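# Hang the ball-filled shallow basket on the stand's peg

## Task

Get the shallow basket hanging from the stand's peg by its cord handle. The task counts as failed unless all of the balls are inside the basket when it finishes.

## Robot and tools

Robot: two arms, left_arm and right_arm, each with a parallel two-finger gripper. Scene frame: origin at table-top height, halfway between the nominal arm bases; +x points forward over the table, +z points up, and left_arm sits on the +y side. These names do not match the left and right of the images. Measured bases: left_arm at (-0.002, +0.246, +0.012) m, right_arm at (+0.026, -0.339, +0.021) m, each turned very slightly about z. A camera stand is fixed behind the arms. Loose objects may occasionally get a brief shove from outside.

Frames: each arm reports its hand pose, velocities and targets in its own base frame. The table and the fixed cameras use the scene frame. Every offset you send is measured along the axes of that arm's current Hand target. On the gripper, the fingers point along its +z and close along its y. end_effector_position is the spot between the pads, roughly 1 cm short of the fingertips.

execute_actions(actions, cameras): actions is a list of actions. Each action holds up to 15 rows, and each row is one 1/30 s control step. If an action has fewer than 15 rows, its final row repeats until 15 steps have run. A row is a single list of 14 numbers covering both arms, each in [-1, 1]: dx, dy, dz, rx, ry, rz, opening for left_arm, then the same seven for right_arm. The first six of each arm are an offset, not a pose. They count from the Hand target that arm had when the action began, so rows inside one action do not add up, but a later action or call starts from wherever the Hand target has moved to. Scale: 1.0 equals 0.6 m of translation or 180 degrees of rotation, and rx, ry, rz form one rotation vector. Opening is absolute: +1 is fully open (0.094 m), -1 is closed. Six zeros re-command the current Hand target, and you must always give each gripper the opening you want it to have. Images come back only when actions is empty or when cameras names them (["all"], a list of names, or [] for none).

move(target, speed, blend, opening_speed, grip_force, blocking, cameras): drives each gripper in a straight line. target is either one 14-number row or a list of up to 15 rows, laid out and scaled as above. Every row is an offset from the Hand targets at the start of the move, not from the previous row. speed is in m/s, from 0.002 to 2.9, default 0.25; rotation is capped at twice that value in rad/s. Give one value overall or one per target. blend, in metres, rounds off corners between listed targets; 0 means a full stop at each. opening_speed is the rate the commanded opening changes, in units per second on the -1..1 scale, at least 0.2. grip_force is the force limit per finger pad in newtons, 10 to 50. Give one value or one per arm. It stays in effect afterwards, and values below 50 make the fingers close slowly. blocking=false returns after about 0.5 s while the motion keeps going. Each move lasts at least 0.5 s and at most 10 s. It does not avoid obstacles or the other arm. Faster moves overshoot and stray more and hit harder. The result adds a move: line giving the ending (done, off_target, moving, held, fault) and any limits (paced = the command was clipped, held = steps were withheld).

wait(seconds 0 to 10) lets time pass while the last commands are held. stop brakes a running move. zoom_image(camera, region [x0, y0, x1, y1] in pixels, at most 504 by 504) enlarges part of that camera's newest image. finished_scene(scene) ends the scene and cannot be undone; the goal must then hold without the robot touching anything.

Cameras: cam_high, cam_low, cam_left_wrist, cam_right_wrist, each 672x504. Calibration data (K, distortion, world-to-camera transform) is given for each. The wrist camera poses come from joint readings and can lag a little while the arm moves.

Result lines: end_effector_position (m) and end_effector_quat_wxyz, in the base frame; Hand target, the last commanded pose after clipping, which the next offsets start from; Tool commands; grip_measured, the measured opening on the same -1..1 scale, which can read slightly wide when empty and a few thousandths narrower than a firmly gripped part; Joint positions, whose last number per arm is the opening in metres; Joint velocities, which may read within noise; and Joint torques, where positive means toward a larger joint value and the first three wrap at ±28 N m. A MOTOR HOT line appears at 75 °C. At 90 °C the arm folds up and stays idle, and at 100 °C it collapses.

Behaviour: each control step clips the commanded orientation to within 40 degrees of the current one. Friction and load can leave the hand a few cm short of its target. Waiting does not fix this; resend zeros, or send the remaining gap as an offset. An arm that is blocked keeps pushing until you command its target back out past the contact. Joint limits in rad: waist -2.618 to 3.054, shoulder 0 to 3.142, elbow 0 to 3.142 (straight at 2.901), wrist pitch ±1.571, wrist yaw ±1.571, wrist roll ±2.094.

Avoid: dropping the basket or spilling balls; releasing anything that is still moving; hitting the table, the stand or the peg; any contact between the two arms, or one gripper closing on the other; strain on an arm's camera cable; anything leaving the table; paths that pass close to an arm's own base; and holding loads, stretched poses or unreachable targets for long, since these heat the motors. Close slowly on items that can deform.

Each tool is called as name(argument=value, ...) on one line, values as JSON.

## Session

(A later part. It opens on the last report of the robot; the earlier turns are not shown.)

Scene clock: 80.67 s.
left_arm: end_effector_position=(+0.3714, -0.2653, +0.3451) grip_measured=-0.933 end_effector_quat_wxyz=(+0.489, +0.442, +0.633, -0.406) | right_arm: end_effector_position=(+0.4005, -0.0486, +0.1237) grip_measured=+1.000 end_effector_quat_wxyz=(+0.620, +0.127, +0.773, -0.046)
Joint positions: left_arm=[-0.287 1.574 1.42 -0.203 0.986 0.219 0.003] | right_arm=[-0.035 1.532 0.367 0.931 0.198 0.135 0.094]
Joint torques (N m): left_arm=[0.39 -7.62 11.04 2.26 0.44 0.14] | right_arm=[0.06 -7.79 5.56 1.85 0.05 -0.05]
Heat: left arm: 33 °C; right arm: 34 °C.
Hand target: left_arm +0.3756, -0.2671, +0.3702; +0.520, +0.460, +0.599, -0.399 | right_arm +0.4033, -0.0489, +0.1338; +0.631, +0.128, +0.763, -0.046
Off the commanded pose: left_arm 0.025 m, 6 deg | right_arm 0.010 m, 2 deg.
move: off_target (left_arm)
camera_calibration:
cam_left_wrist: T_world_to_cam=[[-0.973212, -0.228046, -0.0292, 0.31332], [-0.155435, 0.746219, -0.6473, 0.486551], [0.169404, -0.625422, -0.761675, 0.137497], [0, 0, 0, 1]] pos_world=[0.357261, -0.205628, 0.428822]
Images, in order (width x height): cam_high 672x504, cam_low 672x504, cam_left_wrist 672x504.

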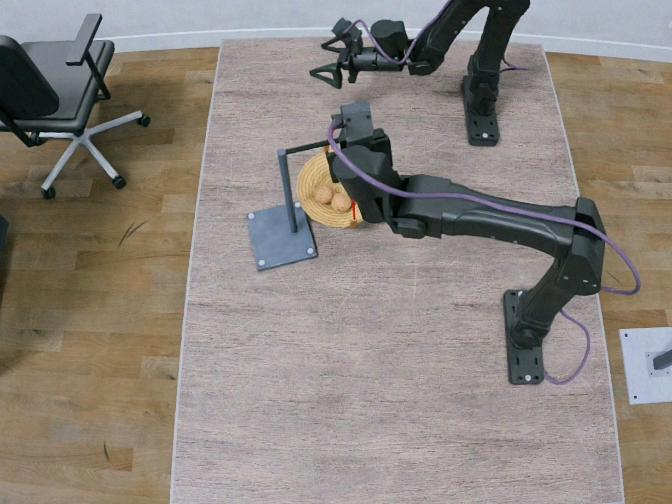

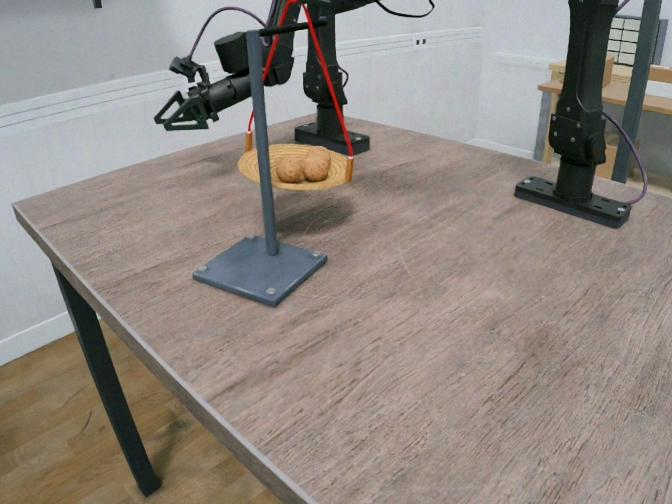

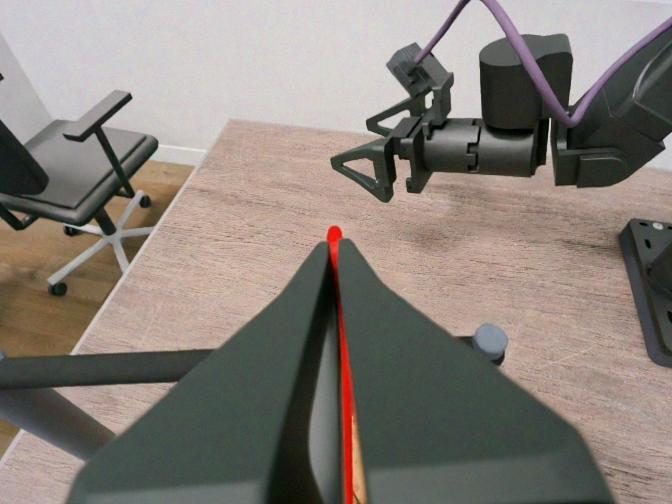

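zoom_image(camera="cam_low", region=[250, 0, 350, 80])

move(target=[0.0413,0,0.0058,0,0,0,-1,0,0,0,0,0,0,1], speed=0.03, cameras=["cam_low","cam_left_wrist"])

zoom_image(camera="cam_low", region=[230, 0, 380, 120])

Scaled by 5.040.

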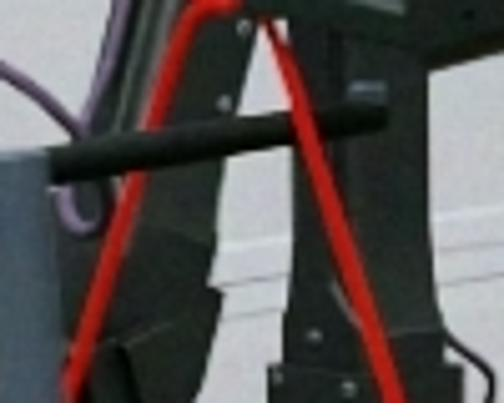

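Scene clock: 82.30 s.
left_arm: end_effector_position=(+0.3738, -0.2665, +0.3408) grip_measured=-0.933 end_effector_quat_wxyz=(+0.505, +0.450, +0.618, -0.400) | right_arm: end_effector_position=(+0.4005, -0.0486, +0.1237) grip_measured=+1.000 end_effector_quat_wxyz=(+0.620, +0.127, +0.773, -0.046)
Joint positions: left_arm=[-0.287 1.574 1.375 -0.114 0.99 0.224 0.003] | right_arm=[-0.035 1.532 0.367 0.931 0.198 0.135 0.094]
Joint torques (N m): left_arm=[0.34 -7.73 6.3 2.3 0.37 0.11] | right_arm=[0.03 -7.66 5.61 1.88 0.03 -0.03]
Heat: left arm: 33 °C; right arm: 34 °C.
Hand target: left_arm +0.3756, -0.2670, +0.3452; +0.520, +0.460, +0.599, -0.399 | right_arm +0.4033, -0.0489, +0.1338; +0.631, +0.128, +0.763, -0.046
Off the commanded pose: left_arm 0.005 m, 3 deg | right_arm 0.010 m, 2 deg.
move: off_target (left_arm)
camera_calibration:
cam_left_wrist: T_world_to_cam=[[-0.971919, -0.224284, -0.0712018, 0.330172], [-0.121934, 0.738808, -0.662793, 0.475858], [0.201258, -0.6355, -0.745409, 0.112979], [0, 0, 0, 1]] pos_world=[0.356186, -0.205717, 0.423119]
Images, in order (width x height): cam_low 672x504, cam_left_wrist 672x504.

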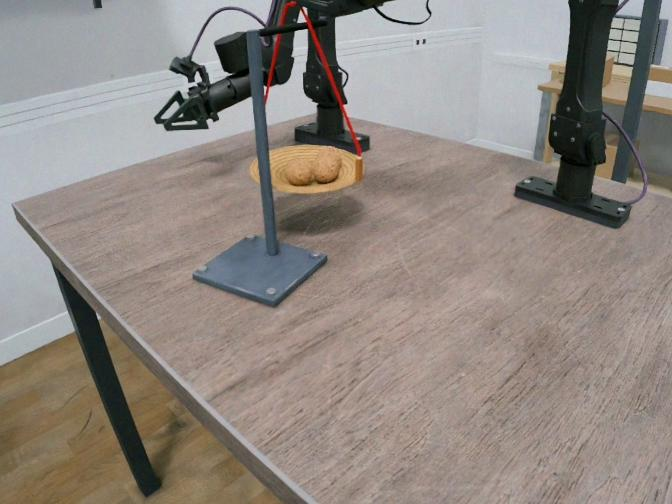

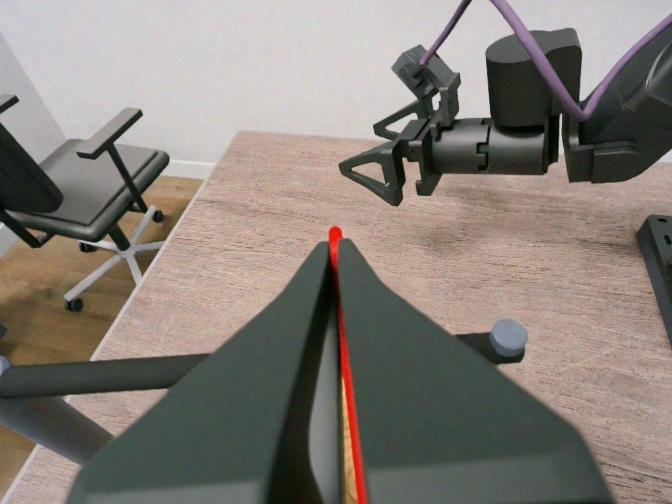

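Scaled by 3.360.

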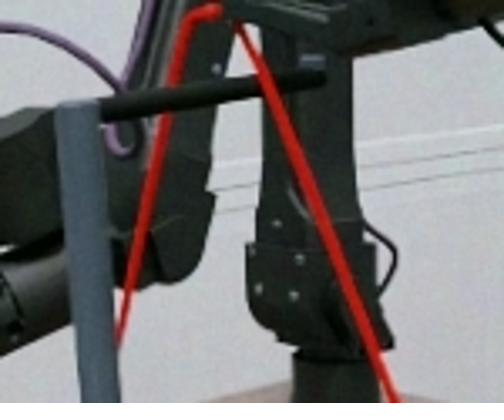

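move(target=[0.0495,0,0.007,0,0,0,-1,0,0,0,0,0,0,1], speed=0.03, cameras=["cam_low","cam_left_wrist"])

zoom_image(camera="cam_low", region=[230, 0, 380, 120])

Scene clock: 83.97 s.
left_arm: end_effector_position=(+0.3736, -0.2679, +0.3234) grip_measured=-0.933 end_effector_quat_wxyz=(+0.523, +0.460, +0.597, -0.397) | right_arm: end_effector_position=(+0.4005, -0.0486, +0.1237) grip_measured=+1.000 end_effector_quat_wxyz=(+0.620, +0.127, +0.773, -0.046)
Joint positions: left_arm=[-0.287 1.574 1.267 0.05 1.004 0.225 0.003] | right_arm=[-0.035 1.532 0.367 0.931 0.198 0.135 0.094]
Joint torques (N m): left_arm=[0.35 -7.42 5.41 1.85 0.19 0.05] | right_arm=[-0.01 -7.66 5.37 1.84 0.08 -0.05]
Heat: left arm: 33 °C; right arm: 34 °C.
Hand target: left_arm +0.3756, -0.2669, +0.3151; +0.520, +0.460, +0.599, -0.399 | right_arm +0.4033, -0.0489, +0.1338; +0.631, +0.128, +0.763, -0.046
Off the commanded pose: left_arm 0.008 m, 0 deg | right_arm 0.010 m, 2 deg.
move: done
camera_calibration:
cam_left_wrist: T_world_to_cam=[[-0.969802, -0.212429, -0.119822, 0.346488], [-0.0749655, 0.727141, -0.682383, 0.450861], [0.232085, -0.652794, -0.721108, 0.0750959], [0, 0, 0, 1]] pos_world=[0.352395, -0.205213, 0.403329]
Images, in order (width x height): cam_low 672x504, cam_left_wrist 672x504.

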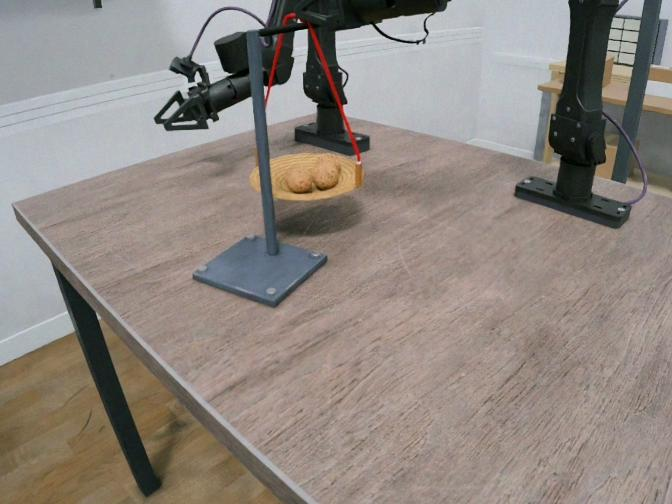

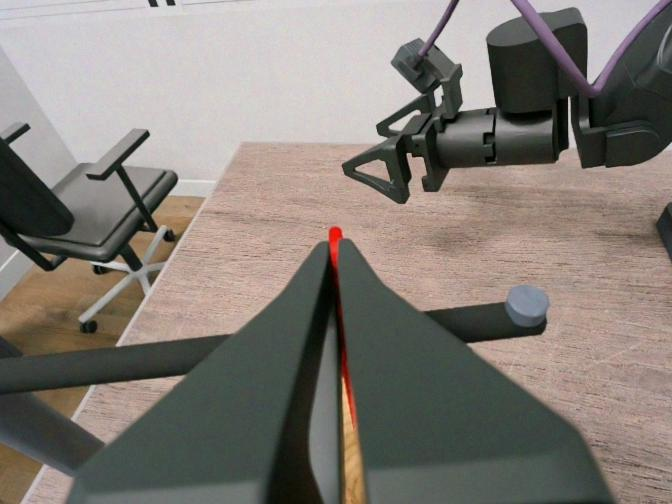

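Scaled by 3.360.

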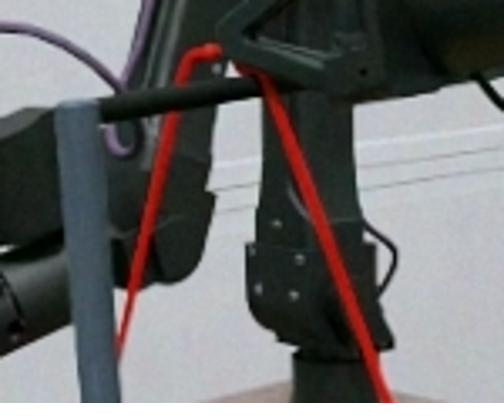

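move(target=[0.0198,0,0.0028,0,0,0,-1,0,0,0,0,0,0,1], speed=0.02, cameras=["cam_low","cam_left_wrist"])

zoom_image(camera="cam_low", region=[230, 0, 380, 120])

Scene clock: 85.47 s.
left_arm: end_effector_position=(+0.3726, -0.2687, +0.3222) grip_measured=-0.933 end_effector_quat_wxyz=(+0.537, +0.468, +0.580, -0.395) | right_arm: end_effector_position=(+0.4005, -0.0486, +0.1237) grip_measured=+1.000 end_effector_quat_wxyz=(+0.620, +0.127, +0.773, -0.046)
Joint positions: left_arm=[-0.287 1.574 1.232 0.13 1.016 0.225 0.003] | right_arm=[-0.035 1.532 0.367 0.931 0.198 0.135 0.094]
Joint torques (N m): left_arm=[0.34 -7.04 4.68 1.52 0.06 0.04] | right_arm=[0.02 -7.91 5.34 1.9 0.05 -0.02]
Heat: left arm: 33 °C; right arm: 35 °C.
Hand target: left_arm +0.3756, -0.2669, +0.3031; +0.520, +0.460, +0.599, -0.399 | right_arm +0.4033, -0.0489, +0.1338; +0.631, +0.128, +0.763, -0.046
Off the commanded pose: left_arm 0.019 m, 3 deg | right_arm 0.010 m, 2 deg.
move: off_target (left_arm)
camera_calibration:
cam_left_wrist: T_world_to_cam=[[-0.966289, -0.203738, -0.157406, 0.35837], [-0.0379075, 0.717301, -0.695731, 0.438426], [0.254654, -0.666311, -0.700843, 0.055323], [0, 0, 0, 1]] pos_world=[0.34882, -0.204608, 0.400209]
Images, in order (width x height): cam_low 672x504, cam_left_wrist 672x504.

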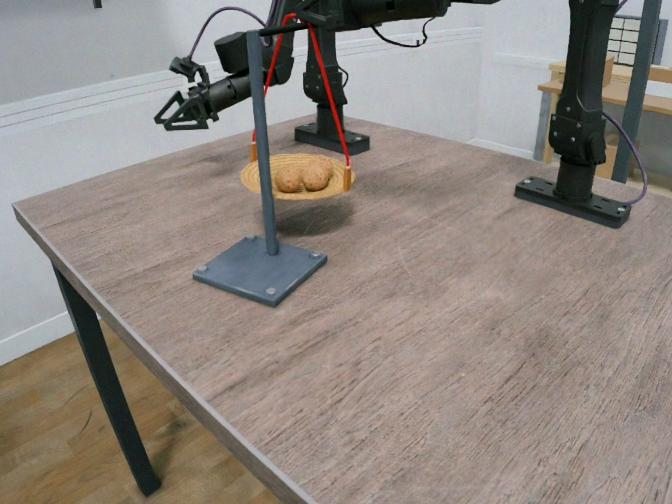

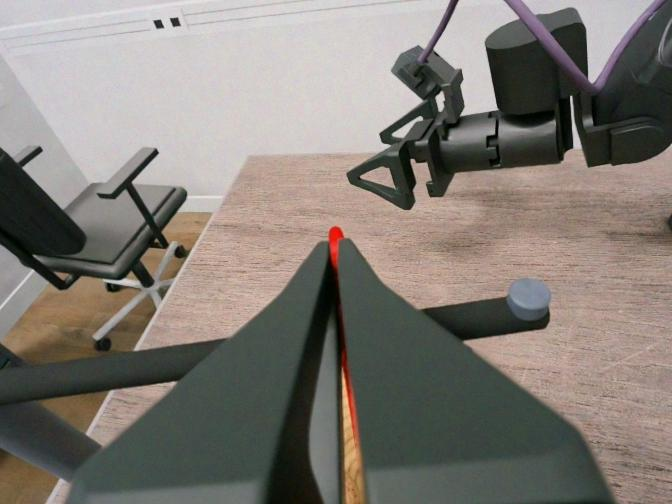

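Scaled by 3.360.

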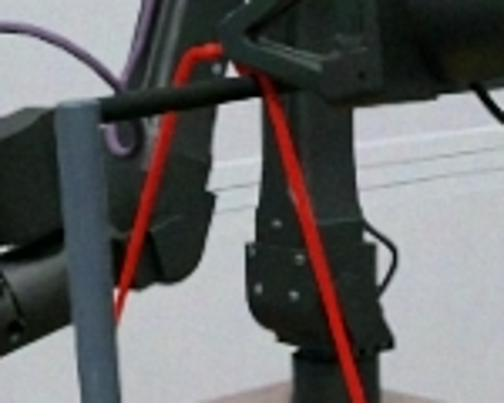

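move(target=[-0.01,0,0,0,0.12,0,-1,0,0,0,0,0,0,1], speed=0.05, cameras=["cam_low","cam_left_wrist"])

zoom_image(camera="cam_low", region=[230, 0, 380, 120])

Scene clock: 90.07 s.
left_arm: end_effector_position=(+0.3744, -0.2718, +0.3214) grip_measured=-0.933 end_effector_quat_wxyz=(+0.423, +0.530, +0.667, -0.308) | right_arm: end_effector_position=(+0.4005, -0.0486, +0.1237) grip_measured=+1.000 end_effector_quat_wxyz=(+0.620, +0.127, +0.773, -0.046)
Joint positions: left_arm=[-0.341 1.709 1.748 -0.762 0.819 0.615 0.003] | right_arm=[-0.035 1.532 0.367 0.931 0.198 0.135 0.094]
Joint torques (N m): left_arm=[0.31 -7.32 8.09 0.87 0.09 0.11] | right_arm=[0.1 -7.75 5.52 1.9 0.04 -0.1]
Heat: left arm: 33 °C; right arm: 35 °C.
Hand target: left_arm +0.3758, -0.2678, +0.3090; +0.398, +0.527, +0.686, -0.306 | right_arm +0.4033, -0.0489, +0.1338; +0.631, +0.128, +0.763, -0.046
Off the commanded pose: left_arm 0.013 m, 4 deg | right_arm 0.010 m, 2 deg.
move: off_target (left_arm)
camera_calibration:
cam_left_wrist: T_world_to_cam=[[-0.977711, -0.16654, -0.127851, 0.36428], [-0.101741, 0.90848, -0.405356, 0.422776], [0.183658, -0.383313, -0.905174, 0.22149], [0, 0, 0, 1]] pos_world=[0.358496, -0.238516, 0.418436]
Images, in order (width x height): cam_low 672x504, cam_left_wrist 672x504.

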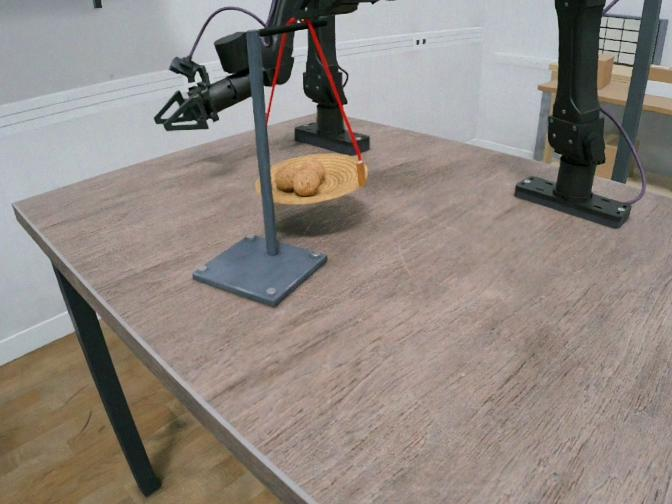

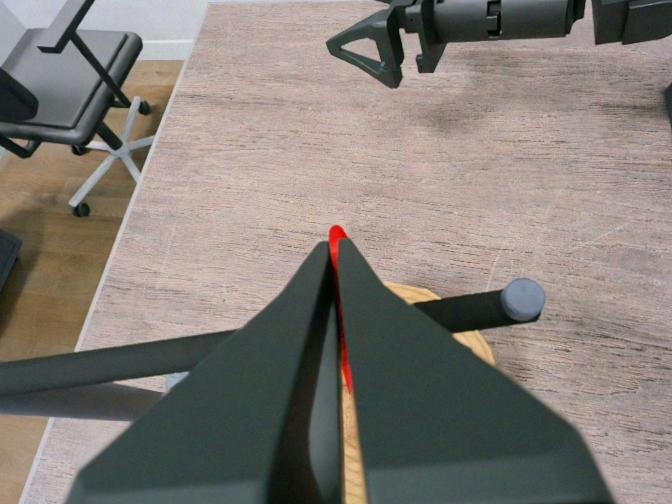

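Scaled by 3.360.

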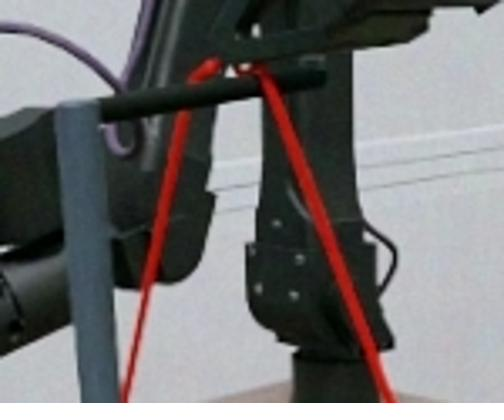

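move(target=[0,0,0,0,0,0,-0.5,0,0,0,0,0,0,1], opening_speed=0.2, cameras=["cam_low","cam_left_wrist"])

zoom_image(camera="cam_low", region=[220, 0, 400, 220])

Scene clock: 93.00 s.
left_arm: end_effector_position=(+0.3751, -0.2692, +0.3177) grip_measured=-0.503 end_effector_quat_wxyz=(+0.417, +0.527, +0.676, -0.301) | right_arm: end_effector_position=(+0.4005, -0.0486, +0.1237) grip_measured=+1.000 end_effector_quat_wxyz=(+0.620, +0.127, +0.773, -0.046)
Joint positions: left_arm=[-0.341 1.709 1.75 -0.781 0.798 0.616 0.023] | right_arm=[-0.035 1.532 0.367 0.931 0.198 0.135 0.094]
Joint torques (N m): left_arm=[0.31 -7.19 8.09 1.06 0.3 0.1] | right_arm=[0.08 -7.71 5.56 1.82 0.04 -0.05]
Heat: left arm: 33 °C; right arm: 35 °C.
Hand target: left_arm +0.3759, -0.2677, +0.3090; +0.398, +0.527, +0.686, -0.306 | right_arm +0.4033, -0.0489, +0.1338; +0.631, +0.128, +0.763, -0.046
Off the commanded pose: left_arm 0.009 m, 2 deg | right_arm 0.010 m, 2 deg.
move: done
camera_calibration:
cam_left_wrist: T_world_to_cam=[[-0.976336, -0.178859, -0.121559, 0.359044], [-0.119334, 0.914364, -0.386908, 0.421312], [0.180351, -0.363246, -0.914071, 0.22849], [0, 0, 0, 1]] pos_world=[0.359616, -0.238016, 0.41551]
Images, in order (width x height): cam_low 672x504, cam_left_wrist 672x504.

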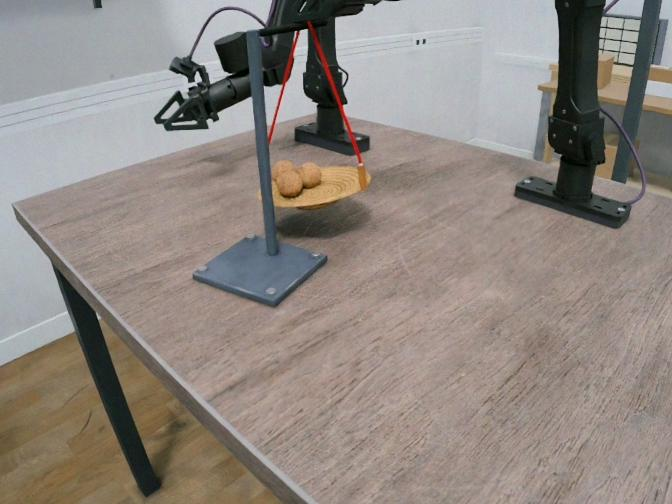

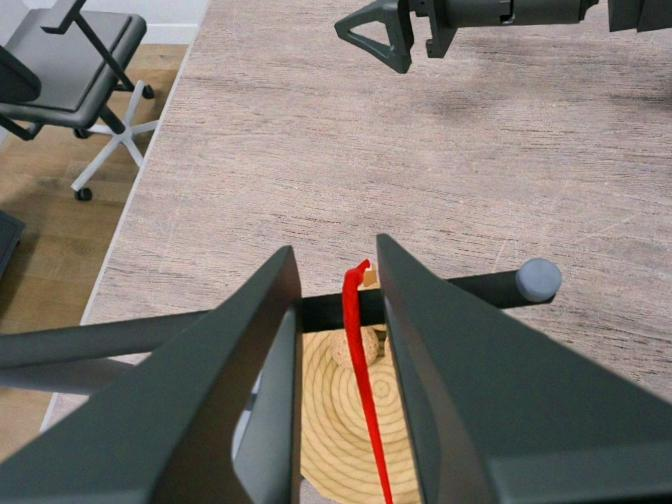

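Scaled by 2.291.

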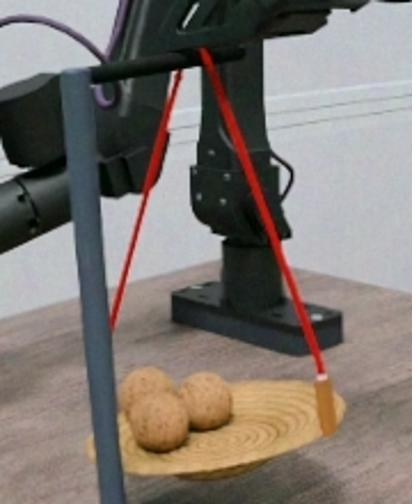

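move(target=[[0,0,0,0,0,0,-0.1,0,0,0,0,0,0,1]], opening_speed=0.4, cameras=["cam_left_wrist","cam_low"])

zoom_image(camera="cam_low", region=[220, 0, 400, 220])

Scene clock: 94.53 s.
left_arm: end_effector_position=(+0.3791, -0.2669, +0.3186) grip_measured=-0.103 end_effector_quat_wxyz=(+0.422, +0.526, +0.677, -0.294) | right_arm: end_effector_position=(+0.4005, -0.0486, +0.1237) grip_measured=+1.000 end_effector_quat_wxyz=(+0.620, +0.127, +0.773, -0.046)
Joint positions: left_arm=[-0.336 1.709 1.751 -0.771 0.787 0.616 0.042] | right_arm=[-0.035 1.532 0.367 0.931 0.198 0.135 0.094]
Joint torques (N m): left_arm=[-0.08 -7.23 7.97 0.97 0.39 0.09] | right_arm=[0.02 -7.86 5.23 1.85 0.06 -0.05]
Heat: left arm: 33 °C; right arm: 35 °C.
Hand target: left_arm +0.3759, -0.2678, +0.3090; +0.398, +0.527, +0.686, -0.305 | right_arm +0.4033, -0.0489, +0.1338; +0.631, +0.128, +0.763, -0.046
Off the commanded pose: left_arm 0.010 m, 3 deg | right_arm 0.010 m, 2 deg.
move: off_target (left_arm)
camera_calibration:
cam_left_wrist: T_world_to_cam=[[-0.972351, -0.191028, -0.134317, 0.362777], [-0.126315, 0.914017, -0.385509, 0.422073], [0.196411, -0.357884, -0.912876, 0.224343], [0, 0, 0, 1]] pos_world=[0.361997, -0.236193, 0.416237]
Images, in order (width x height): cam_low 672x504, cam_left_wrist 672x504.

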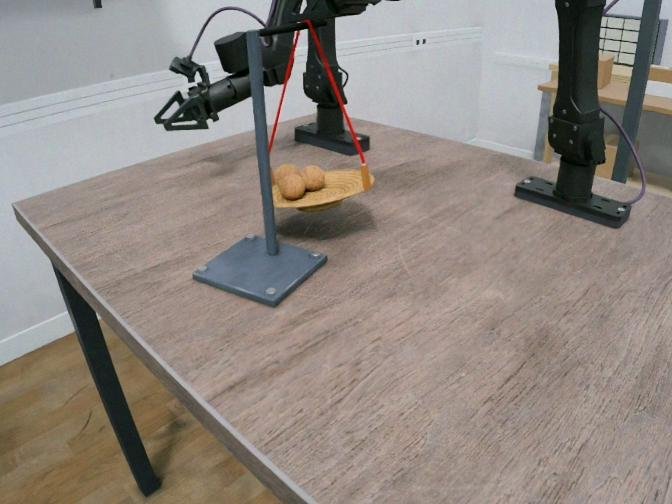

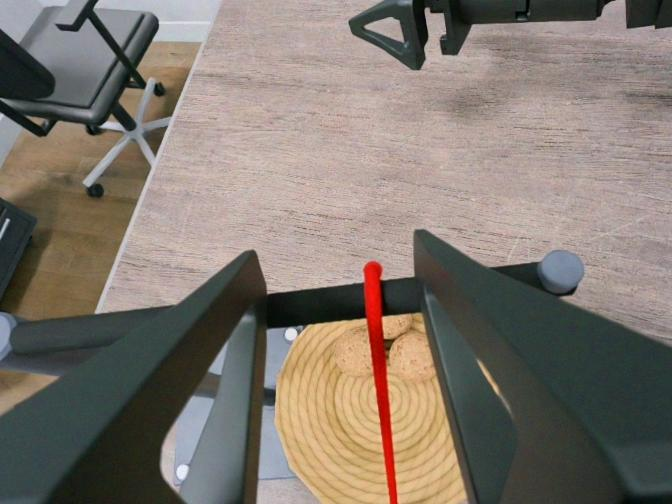

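Scaled by 2.291.

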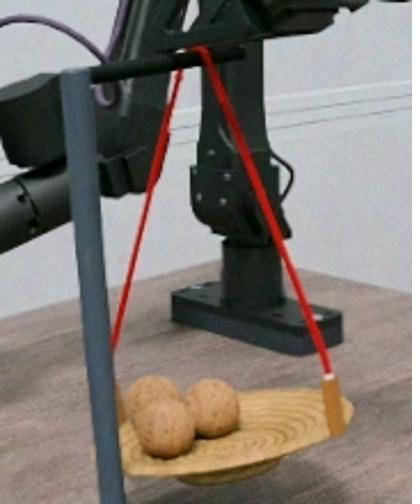

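move(target=[[-0.08,0,-0.06,0,0,0,-0.1,0,0,0,0,0,0,1],[0.017,0.043,-0.19,0,0,0,-0.1,0,0,0,0,0,0,1]], speed=[0.04,0.12], cameras=["cam_low","cam_high"])

zoom_image(camera="cam_low", region=[220, 0, 400, 220])

Scene clock: 98.50 s.
left_arm: end_effector_position=(+0.3723, -0.1569, +0.3508) grip_measured=-0.102 end_effector_quat_wxyz=(+0.391, +0.520, +0.698, -0.298) | right_arm: end_effector_position=(+0.4005, -0.0486, +0.1237) grip_measured=+1.000 end_effector_quat_wxyz=(+0.620, +0.127, +0.773, -0.046)
Joint positions: left_arm=[-0.029 1.815 2.126 -1.419 0.954 1.01 0.042] | right_arm=[-0.035 1.532 0.367 0.931 0.198 0.135 0.094]
Joint torques (N m): left_arm=[-0.18 -7.64 7.92 1.05 0.69 0.12] | right_arm=[0.21 -7.82 5.52 1.82 0.04 -0.01]
Heat: left arm: 33 °C; right arm: 35 °C.
Hand target: left_arm +0.3739, -0.1606, +0.3568; +0.398, +0.527, +0.686, -0.306 | right_arm +0.4033, -0.0489, +0.1338; +0.631, +0.128, +0.763, -0.046
Off the commanded pose: left_arm 0.007 m, 2 deg | right_arm 0.010 m, 2 deg.
move: done
Images, in order (width x height): cam_high 672x504, cam_low 672x504.

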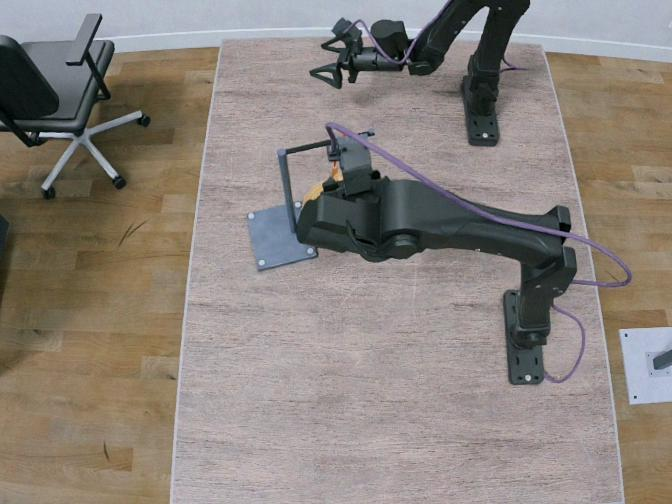

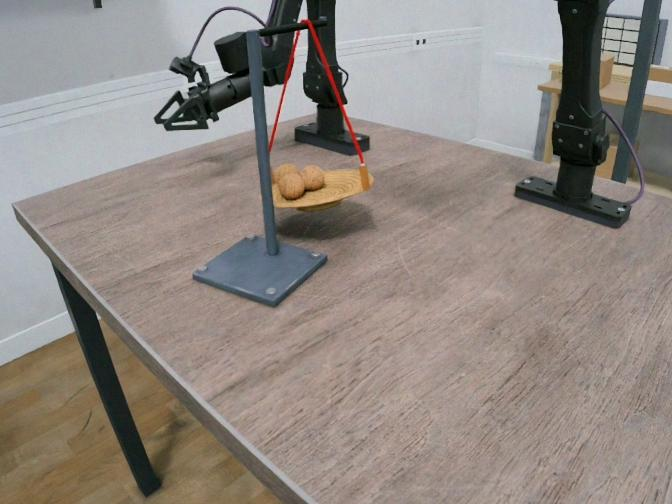

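Scaled by 2.291.

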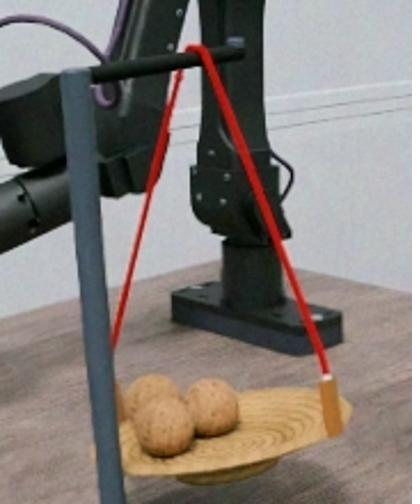

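finished_scene(scene=3)

The scene is finished: the task was done.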